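## Task

Remove the black key fob from the drawer of the small wooden box and set it directly on the open table surface, touching nothing else. Then close the drawer. The box must stay roughly in its current spot and orientation, and the other item must remain inside the drawer.

## Robot and tools

ROBOT. Two arms, left_arm and right_arm, each on a tilted plate; both plates hang from one metal frame behind them. A plate and its half of the frame count as part of that arm for proximity checks. Calibrated bases (scene frame): left_arm at (+0.048, +0.320, +0.317) m, quat_wxyz (+0.957, -0.123, +0.264, +0.004); right_arm at (+0.034, -0.209, +0.317) m, quat_wxyz (+0.957, +0.118, +0.266, +0.011). Joint ranges (rad): waist -2.618 to 3.054, shoulder 0 to 3.142, elbow 0 to 3.142 (straight at 2.901), wrist pitch -1.571 to 1.571, wrist yaw -1.571 to 1.571, wrist roll -2.094 to 2.094.

FRAME. One scene frame for everything: origin at table-top height midway between the nominal bases, +x out over the table, +y toward left_arm, +z up. Arm names do not match image sides. Gripper fingers point along the gripper's +z and spread along its y. end_effector_position is the point between the pads, just under 1 cm behind the tips. Reported poses may be off by a few cm, worse at long reach.

ROW FORMAT. Every command row is 16 numbers, always both arms: left_arm x, y, z (metres), qw, qx, qy, qz (unit quaternion, w first), opening; then the same eight for right_arm. These are absolute targets in the scene frame, not offsets. Opening runs -1 (closed, 0 mm) to +1 (open, about 87 mm); 0.5 is about 69 mm, 0 about 43 mm, -0.5 about 18 mm. An arm meant to stay still should get its last reported pose repeated exactly, with the wanted opening. Resend one fixed quaternion to hold orientation rather than copying the drifted reported one.

execute_actions(actions, cameras). actions holds at most one item. [] only reads state (with pictures). {"rows": [...], "steps": n} plays 1 to 15 rows, one per 1/30 s step, n up to 15 (default 15), last row repeated; at least 5 steps. Each target must lie within 0.6 m of that arm's last reported position along every gripper axis, or nothing is sent. {"steps": n} without rows waits up to 300 steps counted from the previous result, reply time included. Results are taken 5 steps before the action ends; those steps run afterward. cameras: list of names, ["all"] or []; an unknown name voids the call.

move(target, speed, blend, blocking, cameras). target is one 16-number row or a list of up to 15 rows (no 0.6 m limit). Grippers follow straight lines, rotating the short way; all paths finish together, last at least 0.5 s and are cut at 10 s. speed in m/s, 0.002 to 2.9, default 0.25 (rotation up to twice that in rad/s), one value or one per target. blend in m rounds corners between listed targets; 0 stops at each. blocking=false returns after about 0.5 s while motion continues. Paths ignore obstacles and the other arm; keep paths away from an arm's own base. Opening changes of the first target apply at start; later ones apply on arrival once everything rests. The result adds a move: line: done (within 10 mm and 2 degrees), off_target, moving, held, fault, plus limits (paced = pose clipped, held = steps withheld). Done does not mean no contact.

wait(seconds 0 to 10, cameras): lets time pass; returns early when a move ends. stop(cameras): brakes a running move; fingers keep going. zoom_image(camera, region=[x0,y0,x1,y1]) in pixels, at most 504x504, of cam_high, cam_low, cam_left_wrist or cam_right_wrist's latest image. finished_scene(scene): ends the current scene (give its number) and cannot be undone; the result shows the next task.

CONTROL BEHAVIOUR. Each step, commanded orientation is clipped to 40 degrees from the measured one; damped IK favours position. Friction and weight may leave the gripper low, short or tilted; small moves may not happen or go sideways. Check pose after each move and correct tilt. Hand target in results is where the controller is driving. A held last step keeps being retried.

GRIPPING. grip_measured uses the command scale; in Joint positions the last value per arm is 0 closed to 1 open. Readings may be off by about 1 mm (0.043). To hold, command about 0.04 below the reading at first contact for full force (about 20 N per pad); less for lighter. Fast closing squeezes harder.

TORQUES. Listed in joint order without gripper, include arm weight, positive toward larger angle; joints 1 to 3 wrap at ±28 N m. Joint velocities may read within noise when still.

HEAT. Holding loads, stretched arms or pushing at unreachable poses heat motors. MOTOR HOT appears at 75 °C; at 90 °C an OVER-TEMPERATURE FAULT folds that arm and it stays idle; at 100 °C it goes limp.

CAMERAS. cam_high (overhead, wide), cam_low (low side view), cam_left_wrist, cam_right_wrist, each 672x504, with calibration K, distortion and T_world_to_cam given; fixed cameras may have shifted a few mm and degrees, wrist views may lag during motion.

AVOID. Dropping objects or releasing moving ones, knocking anything off the table, slamming, hard pushes, arm-to-arm hits or one gripper closing on the other's fingers, fault stops, and moving or turning the box. Loose objects may occasionally be nudged by outside disturbances.

Each tool is called after "Call:" as name([rows], argument=value, ...), one row to a line, values as JSON.

## Session

Call:
execute_actions(actions=[])

Scene clock: 0.00 s of 6000.00 s.
left_arm: end_effector_position=(+0.0997, +0.1270, +0.2928) grip_measured=+1.000 end_effector_quat_wxyz=(-0.035, +0.687, +0.534, -0.491) | right_arm: end_effector_position=(+0.4544, -0.2631, +0.1802) grip_measured=+1.000 end_effector_quat_wxyz=(+0.210, +0.029, +0.971, -0.113)
Joint positions: left_arm=[-0.98 1.553 0.577 -0.527 0.448 0.878 1] | right_arm=[0.037 1.58 0.906 0.109 0.457 -0.116 1]
Joint velocities: within noise
Joint torques (N m): no reading
Motor temperatures (°C): left_arm=[26 35 37 31 25 28 24] | right_arm=[25 31 31 31 29 29 29]
Heat: left arm: 37 °C; right arm: 31 °C.
Hand target: left_arm +0.1017, +0.1257, +0.2933; -0.031, +0.687, +0.534, -0.491 | right_arm +0.4616, -0.2645, +0.1866; +0.222, +0.034, +0.968, -0.113

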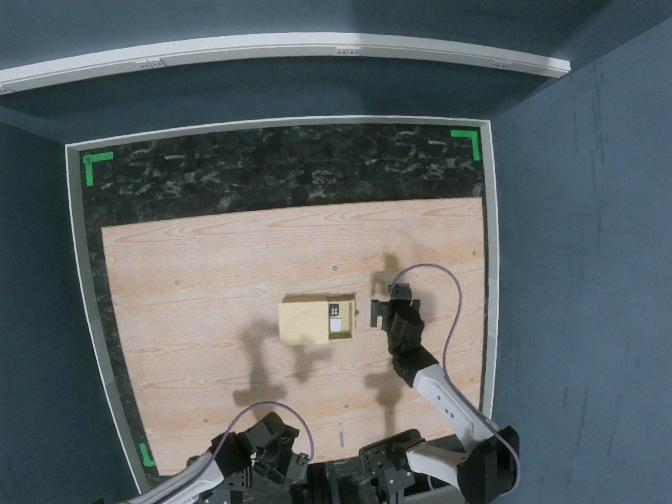

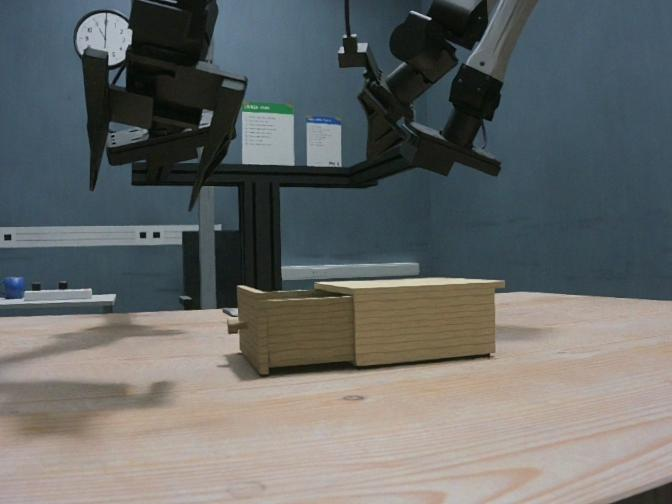

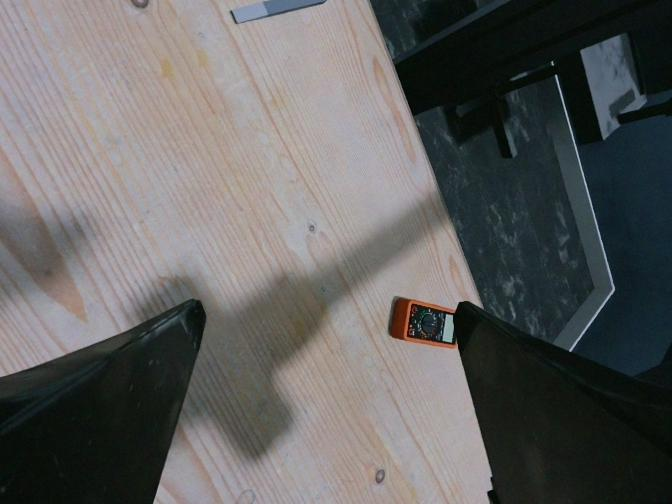

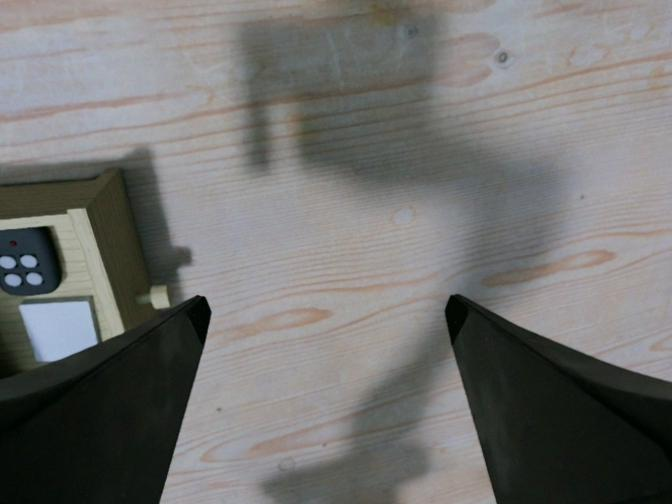

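Call:
zoom_image(camera="cam_high", region=[260, 270, 440, 405])

Call:
zoom_image(camera="cam_right_wrist", region=[0, 140, 220, 400])

Call:
zoom_image(camera="cam_low", region=[200, 250, 540, 410])

Scaled by 2.800 from the camera's 672x504 image, which has a finer 960x720 frame.

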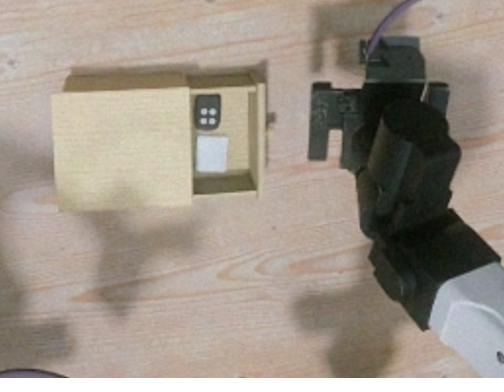

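Scaled by 1.938 from the camera's 672x504 image, which has a finer 960x720 frame.

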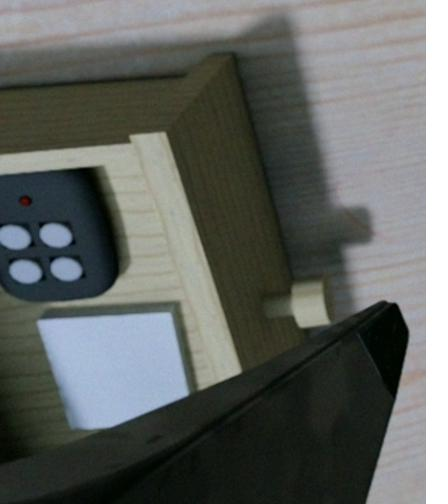

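Scaled by 1.482 from the camera's 672x504 image, which has a finer 960x720 frame.

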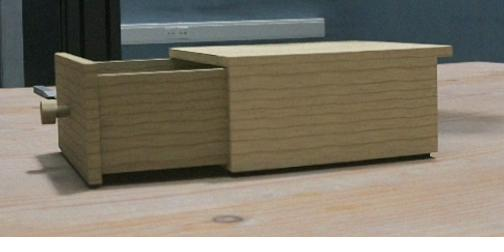

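Call:
zoom_image(camera="cam_low", region=[60, 0, 280, 230])

Call:
zoom_image(camera="cam_high", region=[315, 285, 375, 350])

Scaled by 2.191 from the camera's 672x504 image, which has a finer 960x720 frame.

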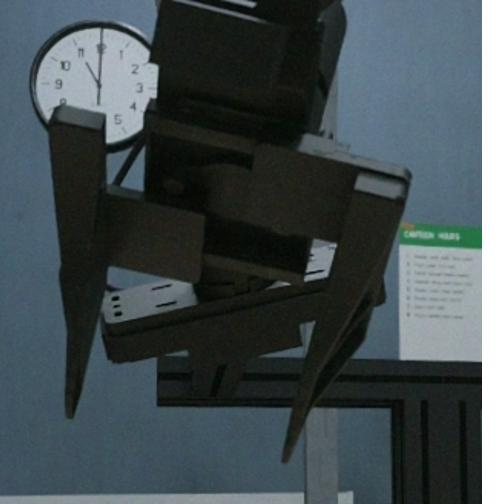

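Scaled by 7.754 from the camera's 672x504 image, which has a finer 960x720 frame.

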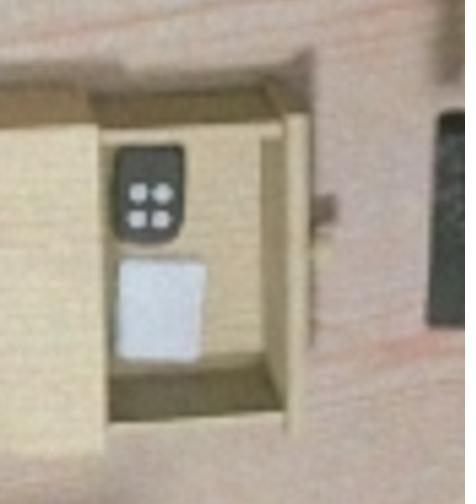

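Call:
move(target=[0.0997, 0.1270, 0.2928, -0.035, 0.687, 0.534, -0.491, 1.0, 0.395, -0.112, 0.128, 0.13256, 0.04056, 0.98431, 0.1088, 0.05], speed=0.25)

Scene clock: 10.83 s of 6000.00 s.
left_arm: end_effector_position=(+0.0997, +0.1270, +0.2928) grip_measured=+1.000 end_effector_quat_wxyz=(-0.035, +0.687, +0.534, -0.491) | right_arm: end_effector_position=(+0.3954, -0.1193, +0.1307) grip_measured=+0.050 end_effector_quat_wxyz=(+0.130, +0.039, +0.986, +0.100)
Joint positions: left_arm=[-0.98 1.553 0.577 -0.527 0.448 0.878 1] | right_arm=[0.201 1.768 0.849 0.141 0.171 0.143 0.525]
Joint velocities: within noise
Joint torques (N m): left_arm=[-3.17 -4.07 3.74 0.43 0.53 0.18] | right_arm=[4.34 -6 3.19 0.94 -0.22 -0.09]
Motor temperatures (°C): left_arm=[26 36 38 31 25 28 24] | right_arm=[25 33 32 32 29 29 29]
Heat: left arm: 38 °C; right arm: 33 °C.
Hand target: left_arm +0.0997, +0.1270, +0.2927; -0.035, +0.687, +0.534, -0.491 | right_arm +0.3949, -0.1121, +0.1282; +0.132, +0.040, +0.984, +0.109
Off the commanded pose: left_arm 0.000 m, 0 deg | right_arm 0.008 m, 1 deg.
Kept back: nothing.
move: done
camera_calibration:
cam_right_wrist: T_world_to_cam=[[-0.0308194, -0.978422, -0.204304, -0.0796345], [-0.818932, -0.0924725, 0.566392, 0.258457], [-0.573063, 0.184767, -0.798411, 0.489442], [0, 0, 0, 1]] pos_world=[0.489685, -0.144449, 0.228118]

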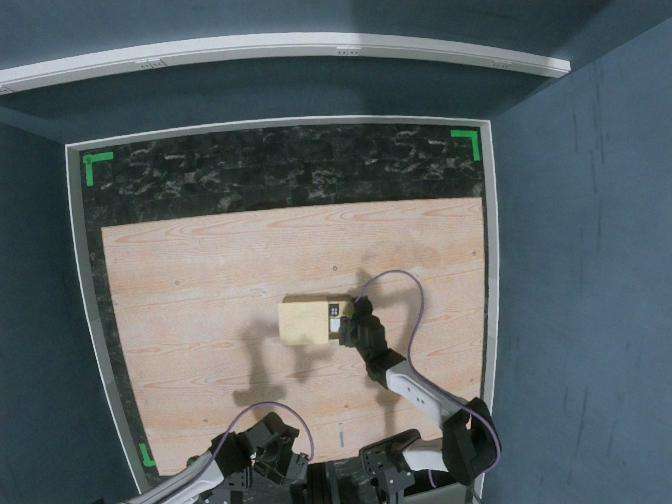

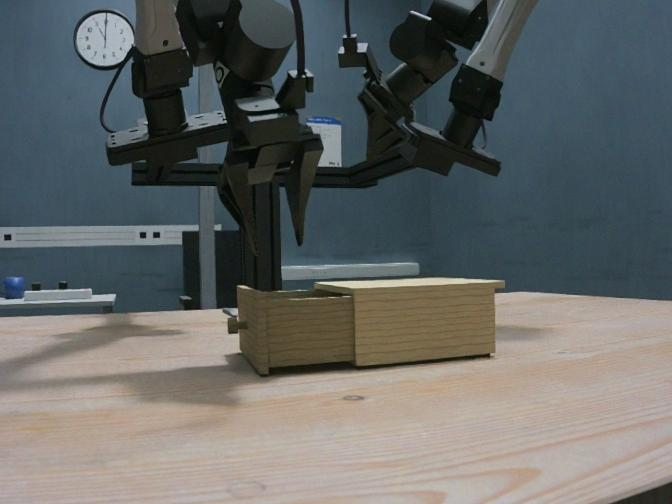

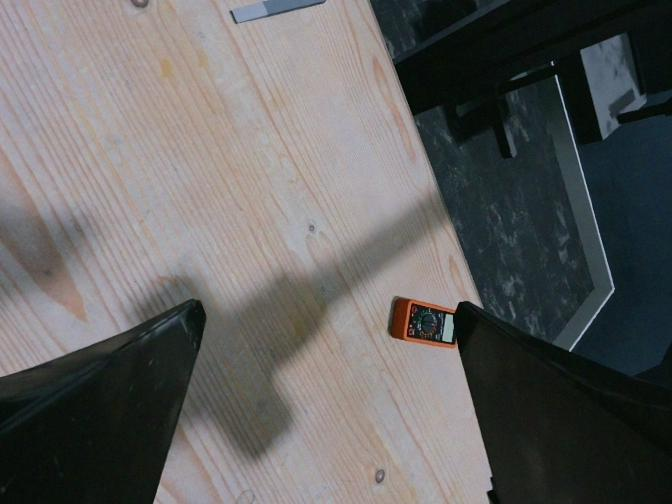

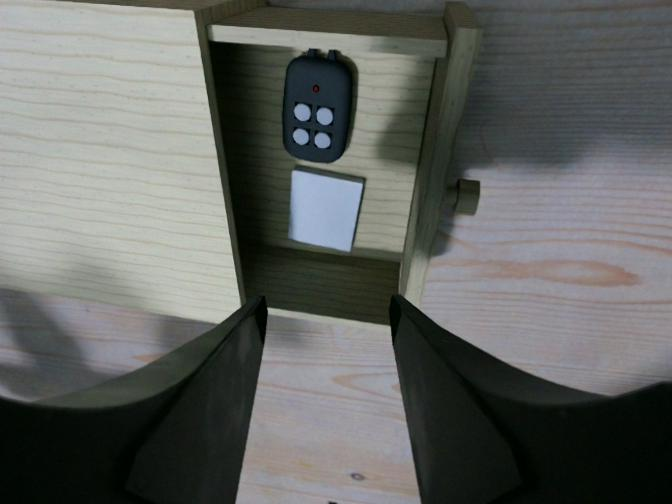

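Call:
zoom_image(camera="cam_right_wrist", region=[180, 0, 500, 260])

Call:
zoom_image(camera="cam_right_wrist", region=[180, 220, 480, 504])

Call:
zoom_image(camera="cam_low", region=[180, 120, 400, 390])

Scaled by 1.575 from the camera's 672x504 image, which has a finer 960x720 frame.

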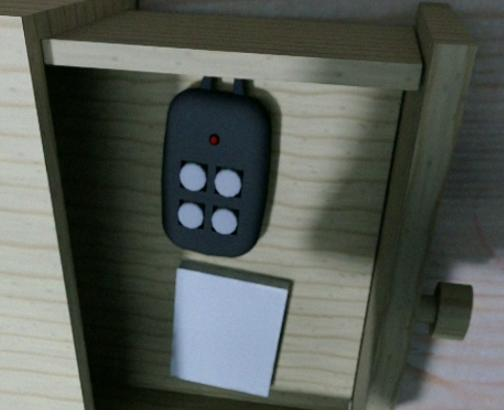

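Scaled by 1.680 from the camera's 672x504 image, which has a finer 960x720 frame.

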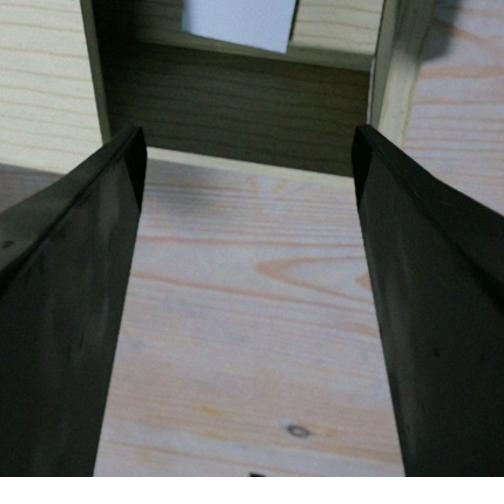

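Scaled by 1.867 from the camera's 672x504 image, which has a finer 960x720 frame.

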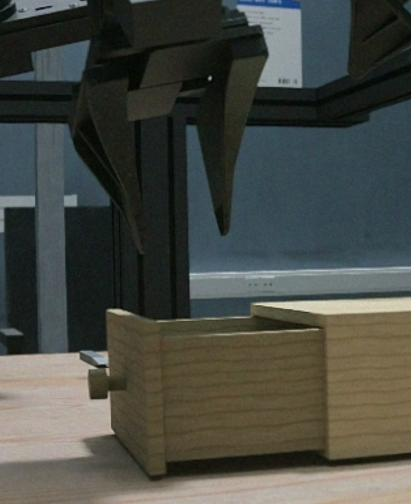

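Call:
move(target=[0.0997, 0.1270, 0.2928, -0.035, 0.687, 0.534, -0.491, 1.0, 0.411, -0.097, 0.088, 0.1334, 0.05334, 0.987, 0.07204, 0.06], speed=0.2, cameras=["cam_right_wrist", "cam_low"])

Call:
zoom_image(camera="cam_right_wrist", region=[180, 60, 500, 320])

Call:
zoom_image(camera="cam_low", region=[180, 120, 400, 390])

Scene clock: 18.00 s of 6000.00 s.
left_arm: end_effector_position=(+0.0997, +0.1270, +0.2928) grip_measured=+1.000 end_effector_quat_wxyz=(-0.035, +0.687, +0.534, -0.491) | right_arm: end_effector_position=(+0.4041, -0.1027, +0.0900) grip_measured=+0.060 end_effector_quat_wxyz=(+0.123, +0.049, +0.989, +0.073)
Joint positions: left_arm=[-0.98 1.553 0.577 -0.527 0.448 0.878 1] | right_arm=[0.229 1.965 0.962 0.198 0.246 0.182 0.53]
Joint velocities: within noise
Joint torques (N m): left_arm=[-3.19 -4.11 3.74 0.42 0.53 0.19] | right_arm=[5.2 -6.43 4.63 0.89 0.05 -0.04]
Motor temperatures (°C): left_arm=[26 37 38 31 25 28 24] | right_arm=[26 33 32 32 28 29 29]
Heat: left arm: 38 °C; right arm: 33 °C.
Hand target: left_arm +0.0997, +0.1270, +0.2927; -0.035, +0.687, +0.534, -0.491 | right_arm +0.4109, -0.0970, +0.0884; +0.133, +0.053, +0.987, +0.072
Off the commanded pose: left_arm 0.000 m, 0 deg | right_arm 0.009 m, 1 deg.
Kept back: nothing.
move: done
camera_calibration:
cam_right_wrist: T_world_to_cam=[[-0.0594225, -0.986453, -0.152905, -0.0653343], [-0.809078, -0.0421246, 0.58619, 0.28958], [-0.584689, 0.158545, -0.795614, 0.460556], [0, 0, 0, 1]] pos_world=[0.499693, -0.12527, 0.186686]
Images, in order (width x height): cam_low 672x504, cam_right_wrist 672x504.

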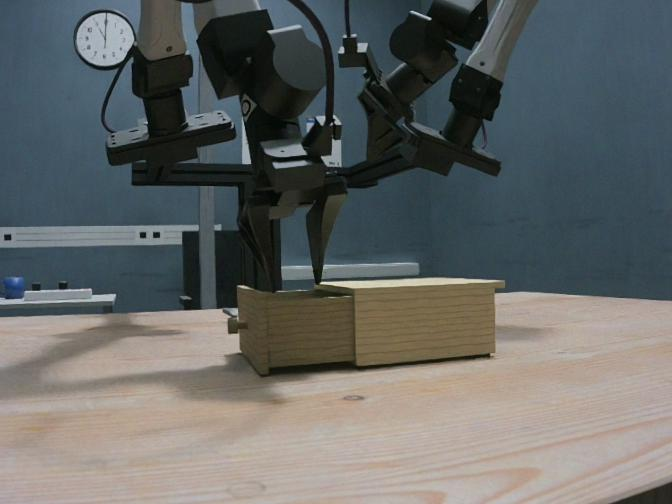

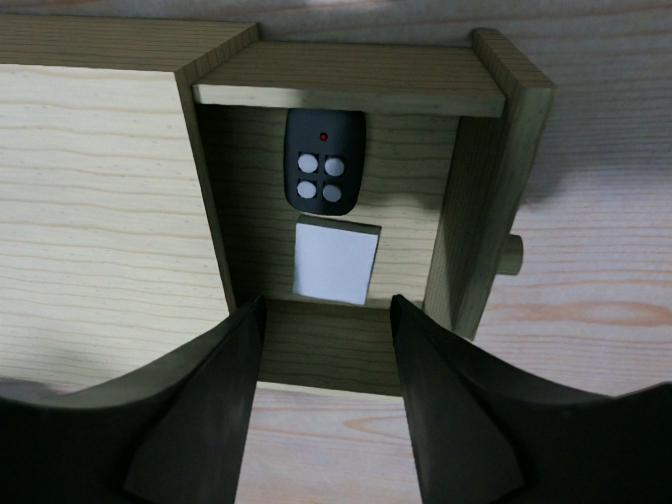

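Scaled by 1.575 from the camera's 672x504 image, which has a finer 960x720 frame.

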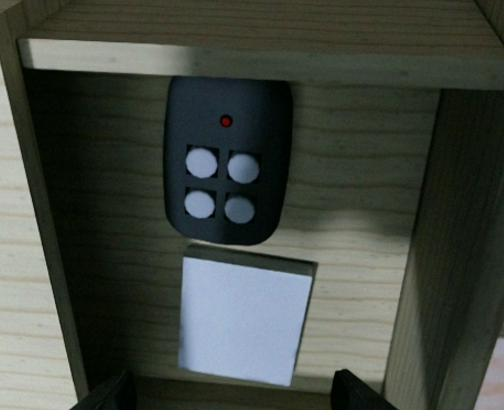

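Scaled by 1.867 from the camera's 672x504 image, which has a finer 960x720 frame.

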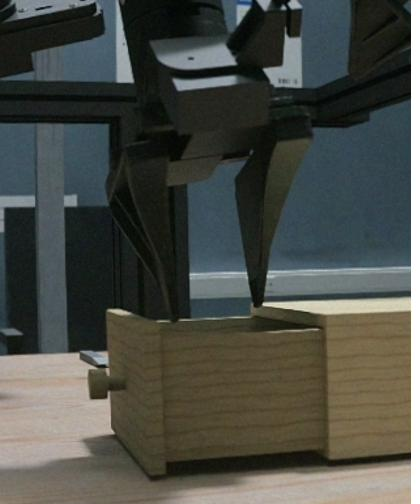

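Call:
move(target=[0.0997, 0.1270, 0.2928, -0.035, 0.687, 0.534, -0.491, 1.0, 0.431, -0.0895, 0.043, 0.1334, 0.05334, 0.987, 0.07204, 0.06], speed=0.12, cameras=["cam_right_wrist", "cam_low"])

Call:
zoom_image(camera="cam_right_wrist", region=[180, 100, 500, 360])

Call:
zoom_image(camera="cam_low", region=[180, 120, 400, 390])

Scene clock: 20.67 s of 6000.00 s.
left_arm: end_effector_position=(+0.0997, +0.1270, +0.2928) grip_measured=+1.000 end_effector_quat_wxyz=(-0.035, +0.687, +0.534, -0.491) | right_arm: end_effector_position=(+0.4208, -0.0966, +0.0468) grip_measured=+0.060 end_effector_quat_wxyz=(+0.119, +0.049, +0.990, +0.060)
Joint positions: left_arm=[-0.98 1.553 0.577 -0.527 0.448 0.878 1] | right_arm=[0.21 2.149 1.117 0.22 0.256 0.166 0.53]
Joint velocities: within noise
Joint torques (N m): left_arm=[-3.22 -4.1 3.74 0.42 0.53 0.19] | right_arm=[4.56 -6.76 4.96 0.94 -0.23 -0.12]
Motor temperatures (°C): left_arm=[26 37 38 31 25 28 24] | right_arm=[26 34 32 32 28 29 29]
Heat: left arm: 38 °C; right arm: 34 °C.
Hand target: left_arm +0.0997, +0.1270, +0.2927; -0.035, +0.687, +0.534, -0.491 | right_arm +0.4307, -0.0898, +0.0436; +0.133, +0.053, +0.987, +0.072
Off the commanded pose: left_arm 0.000 m, 0 deg | right_arm 0.013 m, 2 deg.
Kept back: nothing.
move: off_target (right_arm)
camera_calibration:
cam_right_wrist: T_world_to_cam=[[-0.0612907, -0.989917, -0.127701, -0.0656514], [-0.804163, -0.0268121, 0.593804, 0.327689], [-0.591241, 0.139087, -0.794411, 0.435836], [0, 0, 0, 1]] pos_world=[0.517176, -0.116823, 0.143266]
Images, in order (width x height): cam_low 672x504, cam_right_wrist 672x504.

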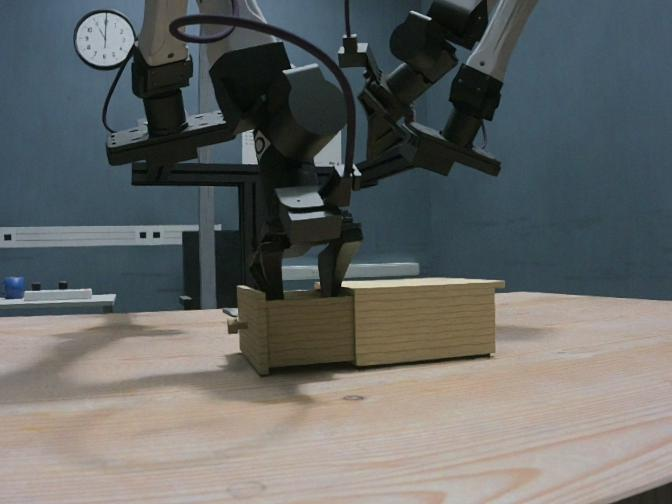

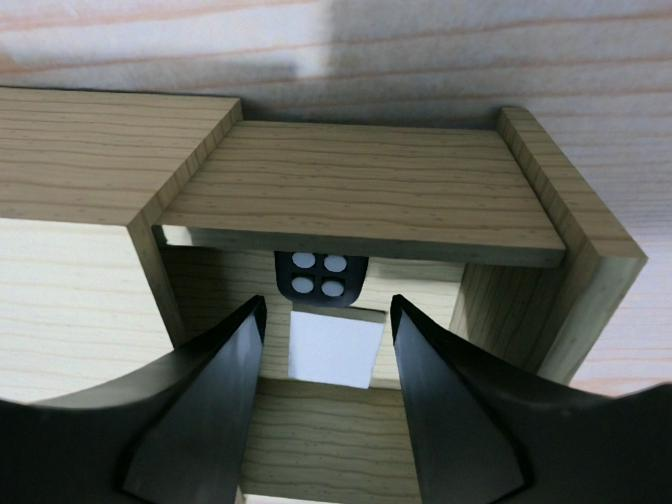

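Scaled by 1.575 from the camera's 672x504 image, which has a finer 960x720 frame.

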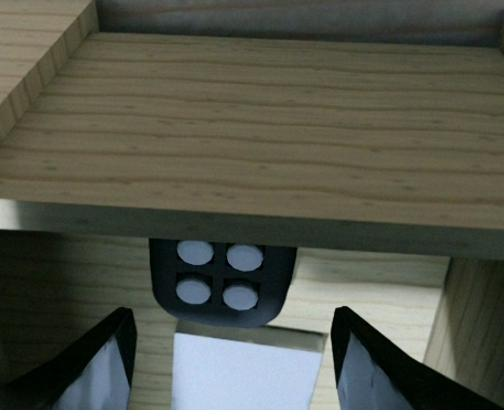

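Scaled by 1.867 from the camera's 672x504 image, which has a finer 960x720 frame.

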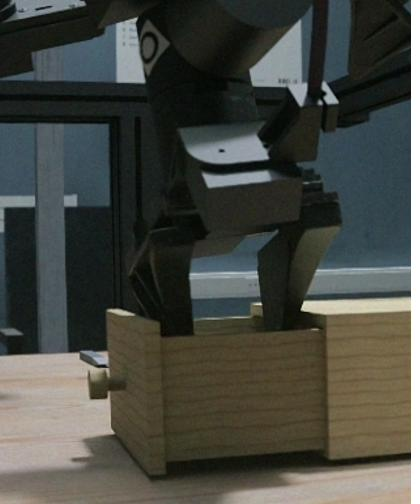

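Call:
move(target=[0.0997, 0.1270, 0.2928, -0.035, 0.687, 0.534, -0.491, 1.0, 0.440, -0.0875, 0.0255, 0.13434, 0.05719, 0.98399, 0.10218, 0.02], speed=0.06, cameras=["cam_right_wrist", "cam_low", "cam_high"])

Call:
zoom_image(camera="cam_right_wrist", region=[180, 150, 500, 410])

Call:
zoom_image(camera="cam_low", region=[180, 120, 400, 390])

Scene clock: 23.33 s of 6000.00 s.
left_arm: end_effector_position=(+0.0997, +0.1270, +0.2928) grip_measured=+1.000 end_effector_quat_wxyz=(-0.035, +0.687, +0.534, -0.491) | right_arm: end_effector_position=(+0.4267, -0.0976, +0.0351) grip_measured=+0.019 end_effector_quat_wxyz=(+0.113, +0.050, +0.989, +0.078)
Joint positions: left_arm=[-0.98 1.553 0.577 -0.527 0.448 0.878 1] | right_arm=[0.179 2.19 1.166 0.211 0.198 0.153 0.509]
Joint velocities: within noise
Joint torques (N m): left_arm=[-3.17 -4.07 3.75 0.42 0.53 0.18] | right_arm=[3.89 -5.42 5.41 1.21 -0.51 -0.14]
Motor temperatures (°C): left_arm=[26 37 39 30 25 28 24] | right_arm=[26 34 32 32 28 29 29]
Heat: left arm: 39 °C; right arm: 34 °C.
Hand target: left_arm +0.0997, +0.1270, +0.2927; -0.035, +0.687, +0.534, -0.491 | right_arm +0.4393, -0.0881, +0.0271; +0.134, +0.057, +0.984, +0.102
Off the commanded pose: left_arm 0.000 m, 0 deg | right_arm 0.019 m, 4 deg.
Kept back: nothing.
move: off_target (right_arm)
camera_calibration:
cam_right_wrist: T_world_to_cam=[[-0.0615047, -0.984587, -0.163723, -0.0658985], [-0.798346, -0.049922, 0.600126, 0.334441], [-0.599049, 0.167618, -0.782971, 0.435867], [0, 0, 0, 1]] pos_world=[0.524052, -0.121246, 0.129776]
Images, in order (width x height): cam_high 672x504, cam_low 672x504, cam_right_wrist 672x504.

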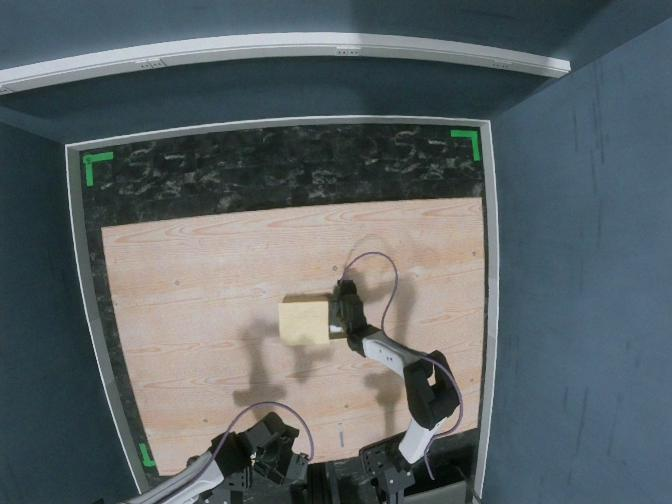

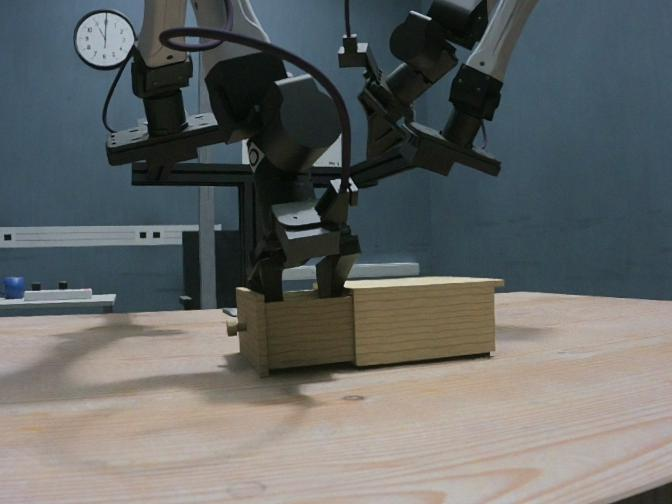

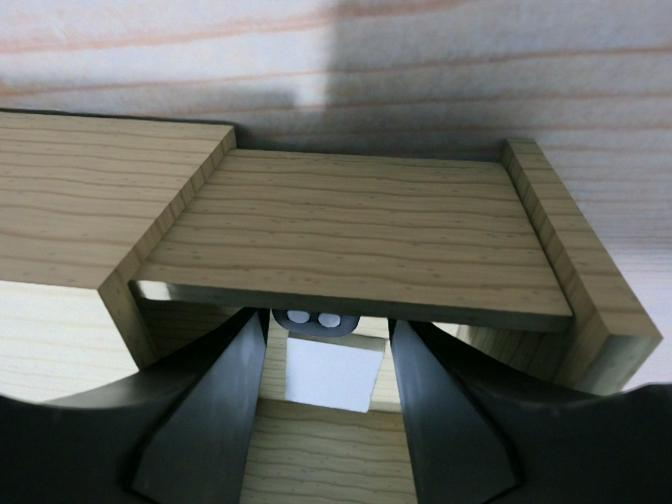

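Scaled by 1.575 from the camera's 672x504 image, which has a finer 960x720 frame.

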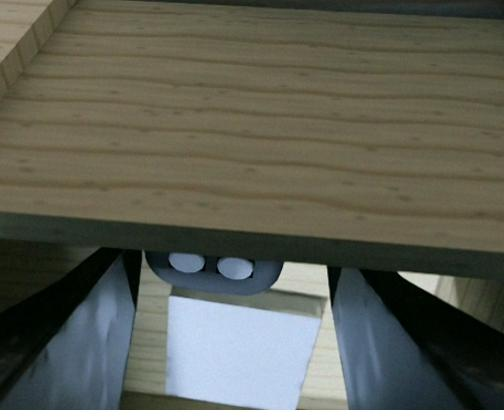

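Scaled by 1.867 from the camera's 672x504 image, which has a finer 960x720 frame.

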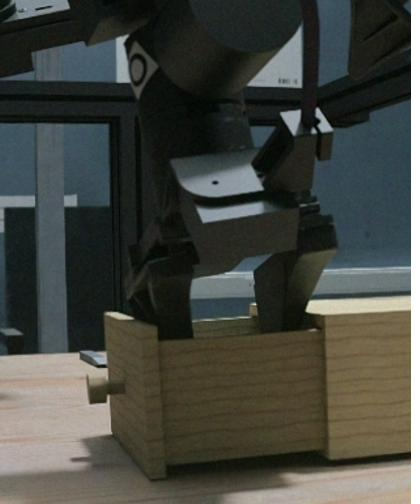

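Call:
move(target=[0.0997, 0.1270, 0.2928, -0.035, 0.687, 0.534, -0.491, 1.0, 0.439, -0.084, 0.035, 0.14776, 0.06151, 0.97943, 0.12285, 0.02], speed=0.06, cameras=["cam_right_wrist", "cam_low"])

Call:
zoom_image(camera="cam_right_wrist", region=[180, 150, 500, 410])

Call:
zoom_image(camera="cam_low", region=[180, 120, 400, 390])

Scene clock: 25.93 s of 6000.00 s.
left_arm: end_effector_position=(+0.0997, +0.1270, +0.2928) grip_measured=+1.000 end_effector_quat_wxyz=(-0.035, +0.687, +0.534, -0.491) | right_arm: end_effector_position=(+0.4266, -0.0975, +0.0343) grip_measured=+0.018 end_effector_quat_wxyz=(+0.121, +0.050, +0.988, +0.086)
Joint positions: left_arm=[-0.98 1.553 0.577 -0.527 0.448 0.878 1] | right_arm=[0.173 2.189 1.146 0.247 0.18 0.146 0.509]
Joint velocities: within noise
Joint torques (N m): left_arm=[-3.21 -4.14 3.74 0.42 0.53 0.17] | right_arm=[4.27 -7.94 2.45 1.39 -0.72 0.01]
Motor temperatures (°C): left_arm=[27 37 39 30 25 28 24] | right_arm=[26 34 32 32 28 29 29]
Heat: left arm: 39 °C; right arm: 34 °C.
Hand target: left_arm +0.0997, +0.1270, +0.2927; -0.035, +0.687, +0.534, -0.491 | right_arm +0.4387, -0.0847, +0.0363; +0.146, +0.060, +0.980, +0.122
Off the commanded pose: left_arm 0.000 m, 0 deg | right_arm 0.018 m, 5 deg.
Kept back: nothing.
move: off_target (right_arm)
camera_calibration:
cam_right_wrist: T_world_to_cam=[[-0.0580336, -0.982079, -0.179313, -0.0666502], [-0.807875, -0.0593216, 0.586361, 0.338382], [-0.58649, 0.178891, -0.789954, 0.431181], [0, 0, 0, 1]] pos_world=[0.522385, -0.122517, 0.130248]
Images, in order (width x height): cam_low 672x504, cam_right_wrist 672x504.

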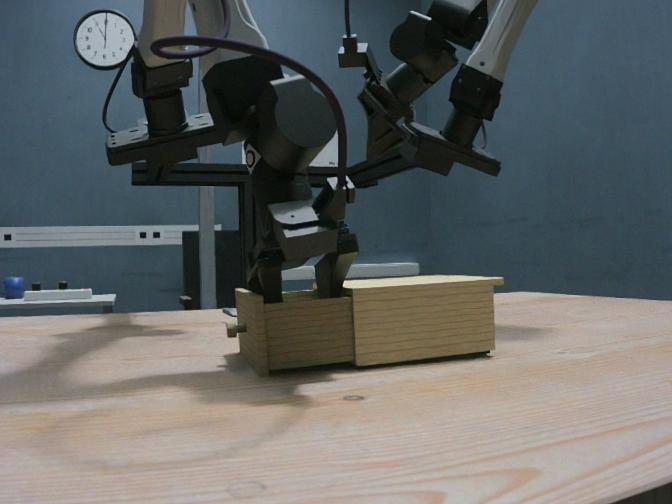

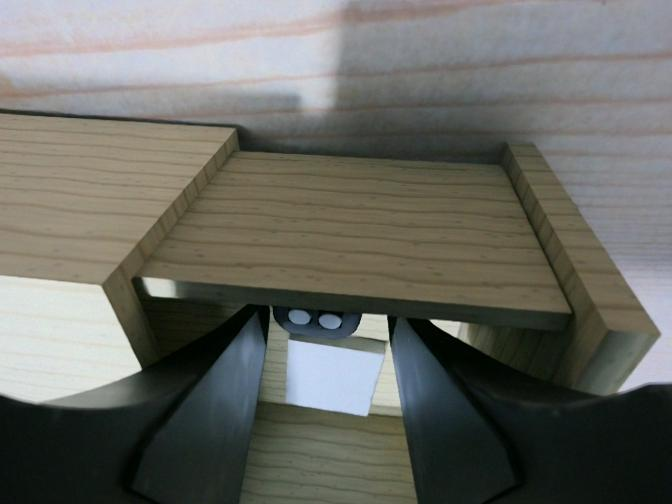

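Scaled by 1.575 from the camera's 672x504 image, which has a finer 960x720 frame.

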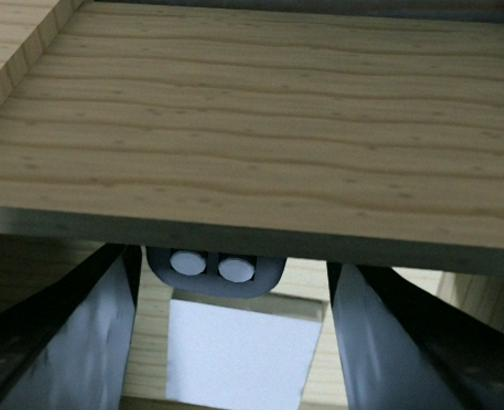

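Scaled by 1.867 from the camera's 672x504 image, which has a finer 960x720 frame.

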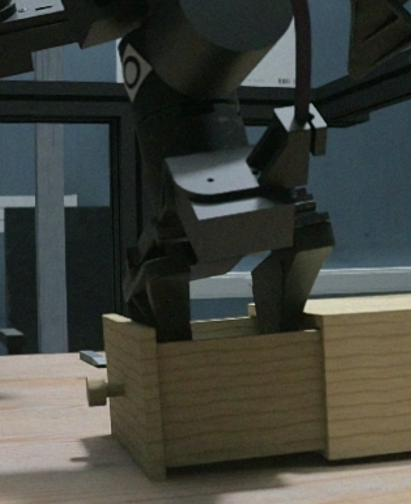

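Call:
move([
  [0.0997, 0.1270, 0.2928, -0.035, 0.687, 0.534, -0.491, 1.0, 0.408, -0.092, 0.062, 0.14, 0.057, 0.983, 0.10, 0.02],
  [0.0997, 0.1270, 0.2928, -0.035, 0.687, 0.534, -0.491, 1.0, 0.395, -0.097, 0.118, 0.32665, 0.04998, 0.94305, 0.03811, 0.06],
], speed=[0.1, 0.22], blend=[0.015, 0], cameras=["cam_right_wrist", "cam_low", "cam_high"])

Call:
zoom_image(camera="cam_right_wrist", region=[130, 0, 630, 400])

Call:
zoom_image(camera="cam_low", region=[180, 120, 400, 390])

Scene clock: 30.67 s of 6000.00 s.
left_arm: end_effector_position=(+0.0997, +0.1270, +0.2928) grip_measured=+1.000 end_effector_quat_wxyz=(-0.035, +0.687, +0.534, -0.491) | right_arm: end_effector_position=(+0.3860, -0.0981, +0.1085) grip_measured=+0.060 end_effector_quat_wxyz=(+0.308, +0.047, +0.949, +0.038)
Joint positions: left_arm=[-0.98 1.553 0.577 -0.527 0.448 0.878 1] | right_arm=[0.347 2.002 0.563 1.007 0.439 0.084 0.53]
Joint velocities: within noise
Joint torques (N m): left_arm=[-3.25 -4.1 3.78 0.42 0.53 0.18] | right_arm=[4.97 -7.92 0.81 1.39 0.1 -0.28]
Motor temperatures (°C): left_arm=[27 37 39 30 25 28 24] | right_arm=[26 35 32 32 28 29 29]
Heat: left arm: 39 °C; right arm: 35 °C.
Hand target: left_arm +0.0997, +0.1270, +0.2927; -0.035, +0.687, +0.534, -0.491 | right_arm +0.3950, -0.0970, +0.1179; +0.326, +0.050, +0.943, +0.038
Off the commanded pose: left_arm 0.000 m, 0 deg | right_arm 0.013 m, 2 deg.
Kept back: nothing.
move: off_target (right_arm); target 2's new opening was sent with right_arm's hand 0.014 m and 2 deg from that target
camera_calibration:
cam_right_wrist: T_world_to_cam=[[-0.0486425, -0.994665, -0.0909668, -0.0706806], [-0.968372, 0.0246493, 0.24829, 0.369035], [-0.244723, 0.100167, -0.964405, 0.345422], [0, 0, 0, 1]] pos_world=[0.438458, -0.114, 0.23507]
Images, in order (width x height): cam_high 672x504, cam_low 672x504, cam_right_wrist 672x504.

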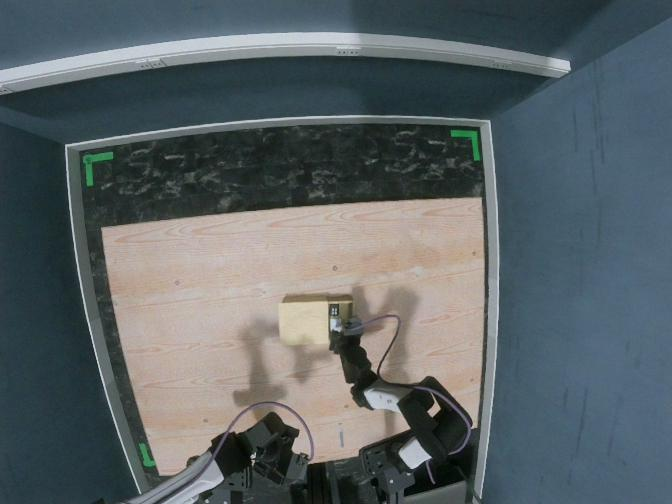

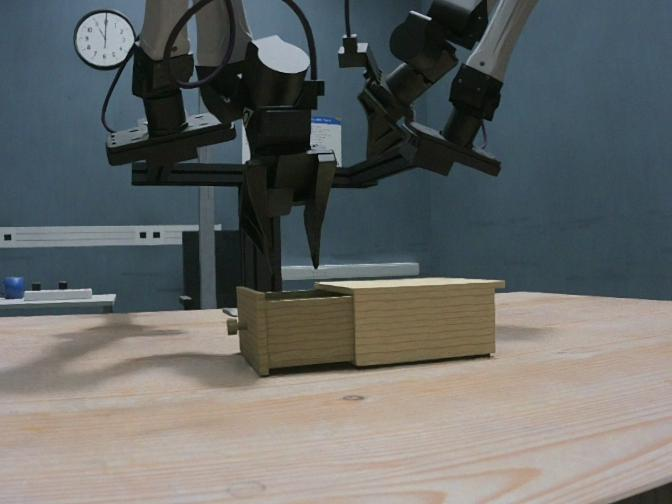

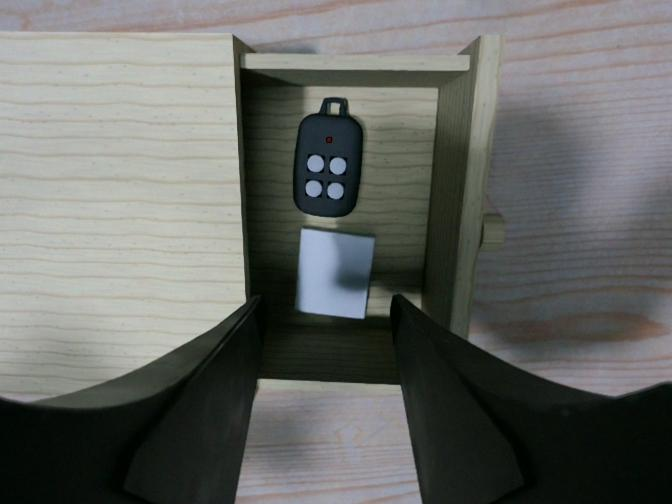

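Scaled by 1.008 from the camera's 672x504 image, which has a finer 960x720 frame.

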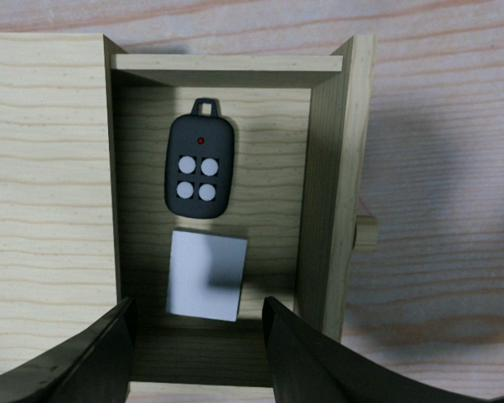

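Scaled by 1.867 from the camera's 672x504 image, which has a finer 960x720 frame.

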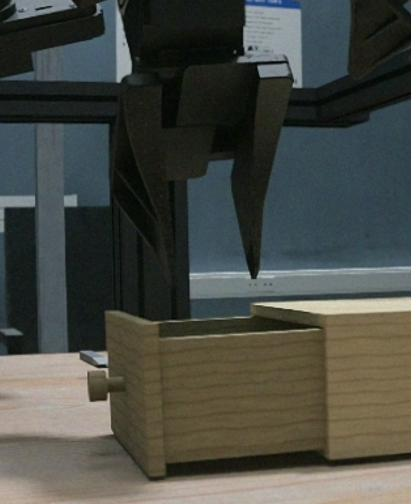

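Call:
move(target=[0.0997, 0.1270, 0.2928, -0.035, 0.687, 0.534, -0.491, 1.0, 0.414, -0.087, 0.057, 0.32665, 0.04998, 0.94305, 0.03811, 0.0], speed=0.12, cameras=["cam_right_wrist", "cam_low"])

Call:
zoom_image(camera="cam_right_wrist", region=[180, 60, 500, 320])

Call:
zoom_image(camera="cam_low", region=[180, 120, 400, 390])

Scene clock: 32.97 s of 6000.00 s.
left_arm: end_effector_position=(+0.0997, +0.1270, +0.2928) grip_measured=+1.000 end_effector_quat_wxyz=(-0.035, +0.687, +0.534, -0.491) | right_arm: end_effector_position=(+0.4081, -0.0954, +0.0585) grip_measured=+0.000 end_effector_quat_wxyz=(+0.316, +0.049, +0.947, +0.021)
Joint positions: left_arm=[-0.98 1.553 0.577 -0.527 0.448 0.878 1] | right_arm=[0.296 2.232 0.741 1.086 0.427 0.047 0.5]
Joint velocities: within noise
Joint torques (N m): left_arm=[-3.23 -4.11 3.73 0.42 0.54 0.17] | right_arm=[4.57 -5.38 2.36 1.42 -0.32 -0.09]
Motor temperatures (°C): left_arm=[27 37 39 30 25 28 24] | right_arm=[26 35 31 32 28 29 29]
Heat: left arm: 39 °C; right arm: 35 °C.
Hand target: left_arm +0.0997, +0.1270, +0.2927; -0.035, +0.687, +0.534, -0.491 | right_arm +0.4137, -0.0872, +0.0574; +0.326, +0.050, +0.943, +0.038
Off the commanded pose: left_arm 0.000 m, 0 deg | right_arm 0.010 m, 2 deg.
Kept back: nothing.
move: done
camera_calibration:
cam_right_wrist: T_world_to_cam=[[-0.0628351, -0.996224, -0.0599074, -0.0677042], [-0.971241, 0.047226, 0.233367, 0.406887], [-0.229656, 0.0728482, -0.970542, 0.293945], [0, 0, 0, 1]] pos_world=[0.458438, -0.108078, 0.186276]
Images, in order (width x height): cam_low 672x504, cam_right_wrist 672x504.

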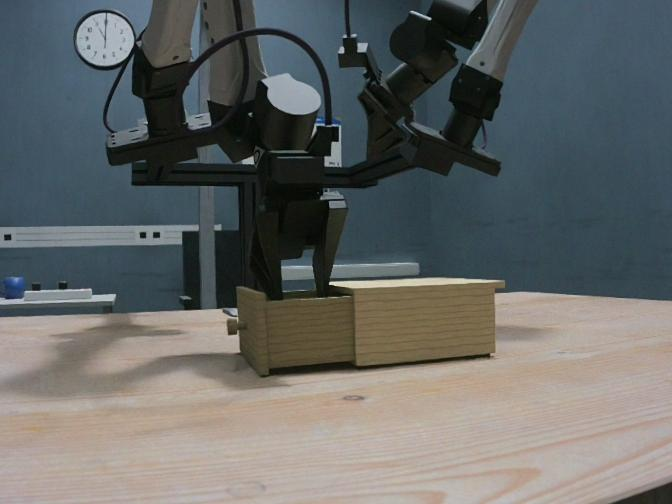

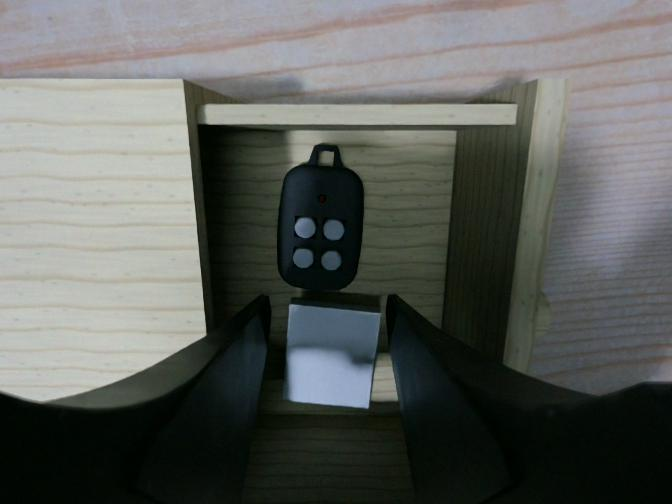

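Scaled by 1.575 from the camera's 672x504 image, which has a finer 960x720 frame.

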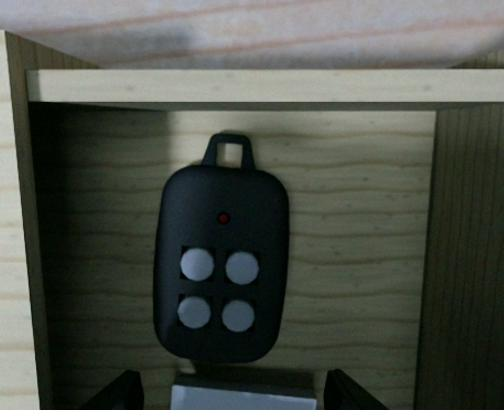

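Scaled by 1.867 from the camera's 672x504 image, which has a finer 960x720 frame.

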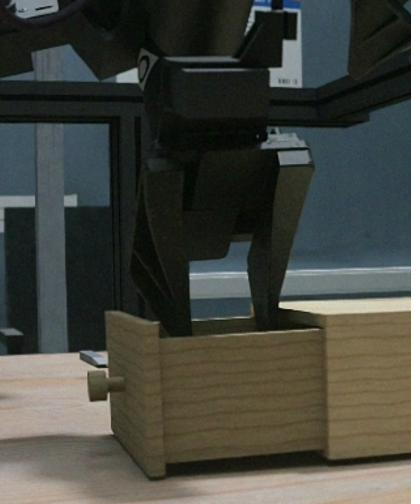

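Call:
move(target=[0.0997, 0.1270, 0.2928, -0.035, 0.687, 0.534, -0.491, 1.0, 0.434, -0.0836, 0.0275, 0.32712, 0.05972, 0.94159, 0.05316, 0.0], speed=0.06, cameras=["cam_right_wrist", "cam_low"])

Call:
zoom_image(camera="cam_right_wrist", region=[180, 140, 500, 400])

Call:
zoom_image(camera="cam_low", region=[180, 120, 400, 390])

Scene clock: 34.50 s of 6000.00 s.
left_arm: end_effector_position=(+0.0997, +0.1270, +0.2928) grip_measured=+1.000 end_effector_quat_wxyz=(-0.035, +0.687, +0.534, -0.491) | right_arm: end_effector_position=(+0.4219, -0.1046, +0.0426) grip_measured=-0.003 end_effector_quat_wxyz=(+0.322, +0.059, +0.945, +0.007)
Joint positions: left_arm=[-0.98 1.553 0.577 -0.527 0.448 0.878 1] | right_arm=[0.261 2.288 0.813 1.09 0.427 0.036 0.498]
Joint velocities: within noise
Joint torques (N m): left_arm=[-3.18 -4.11 3.81 0.42 0.54 0.17] | right_arm=[3.58 -2.82 7.39 1.25 -0.93 0.11]
Motor temperatures (°C): left_arm=[27 37 39 30 25 28 24] | right_arm=[26 35 31 32 28 29 29]
Heat: left arm: 39 °C; right arm: 35 °C.
Hand target: left_arm +0.0997, +0.1270, +0.2927; -0.035, +0.687, +0.534, -0.491 | right_arm +0.4319, -0.0849, +0.0308; +0.327, +0.060, +0.942, +0.052
Off the commanded pose: left_arm 0.000 m, 0 deg | right_arm 0.029 m, 5 deg.
Kept back: nothing.
move: off_target (right_arm)
camera_calibration:
cam_right_wrist: T_world_to_cam=[[-0.0896899, -0.99515, -0.040399, -0.0663116], [-0.971911, 0.0785896, 0.22184, 0.428465], [-0.217589, 0.059161, -0.974246, 0.275951], [0, 0, 0, 1]] pos_world=[0.470526, -0.115988, 0.171115]
Images, in order (width x height): cam_low 672x504, cam_right_wrist 672x504.

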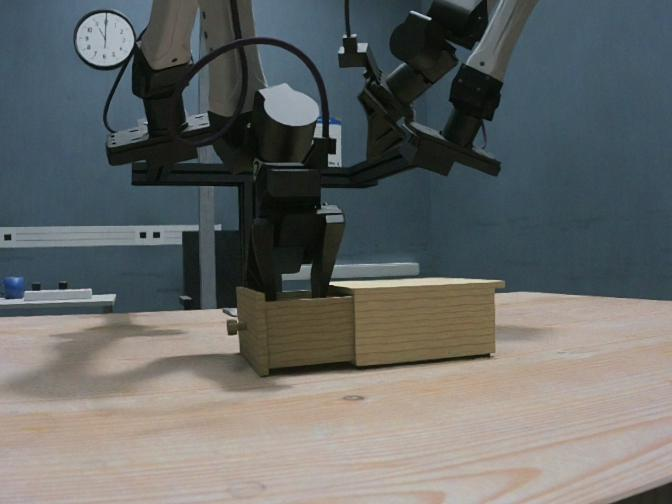

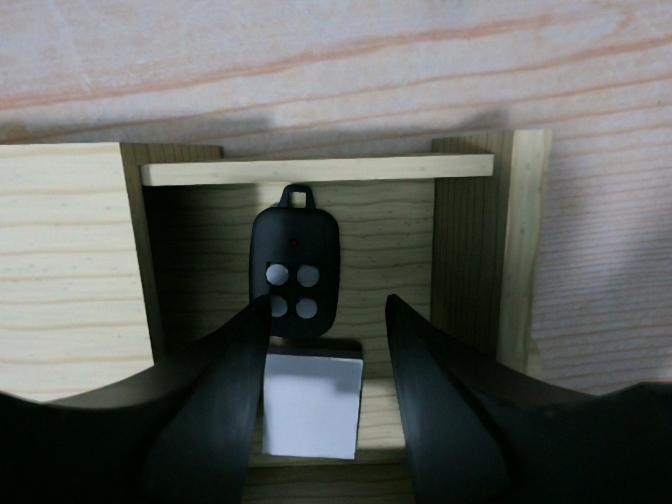

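Scaled by 1.575 from the camera's 672x504 image, which has a finer 960x720 frame.

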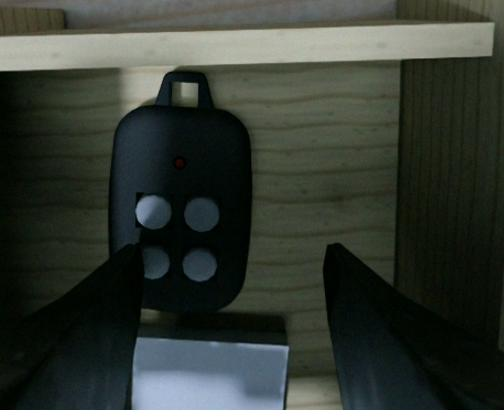

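Scaled by 1.867 from the camera's 672x504 image, which has a finer 960x720 frame.

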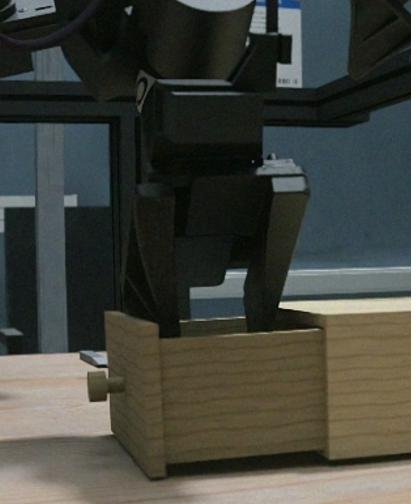

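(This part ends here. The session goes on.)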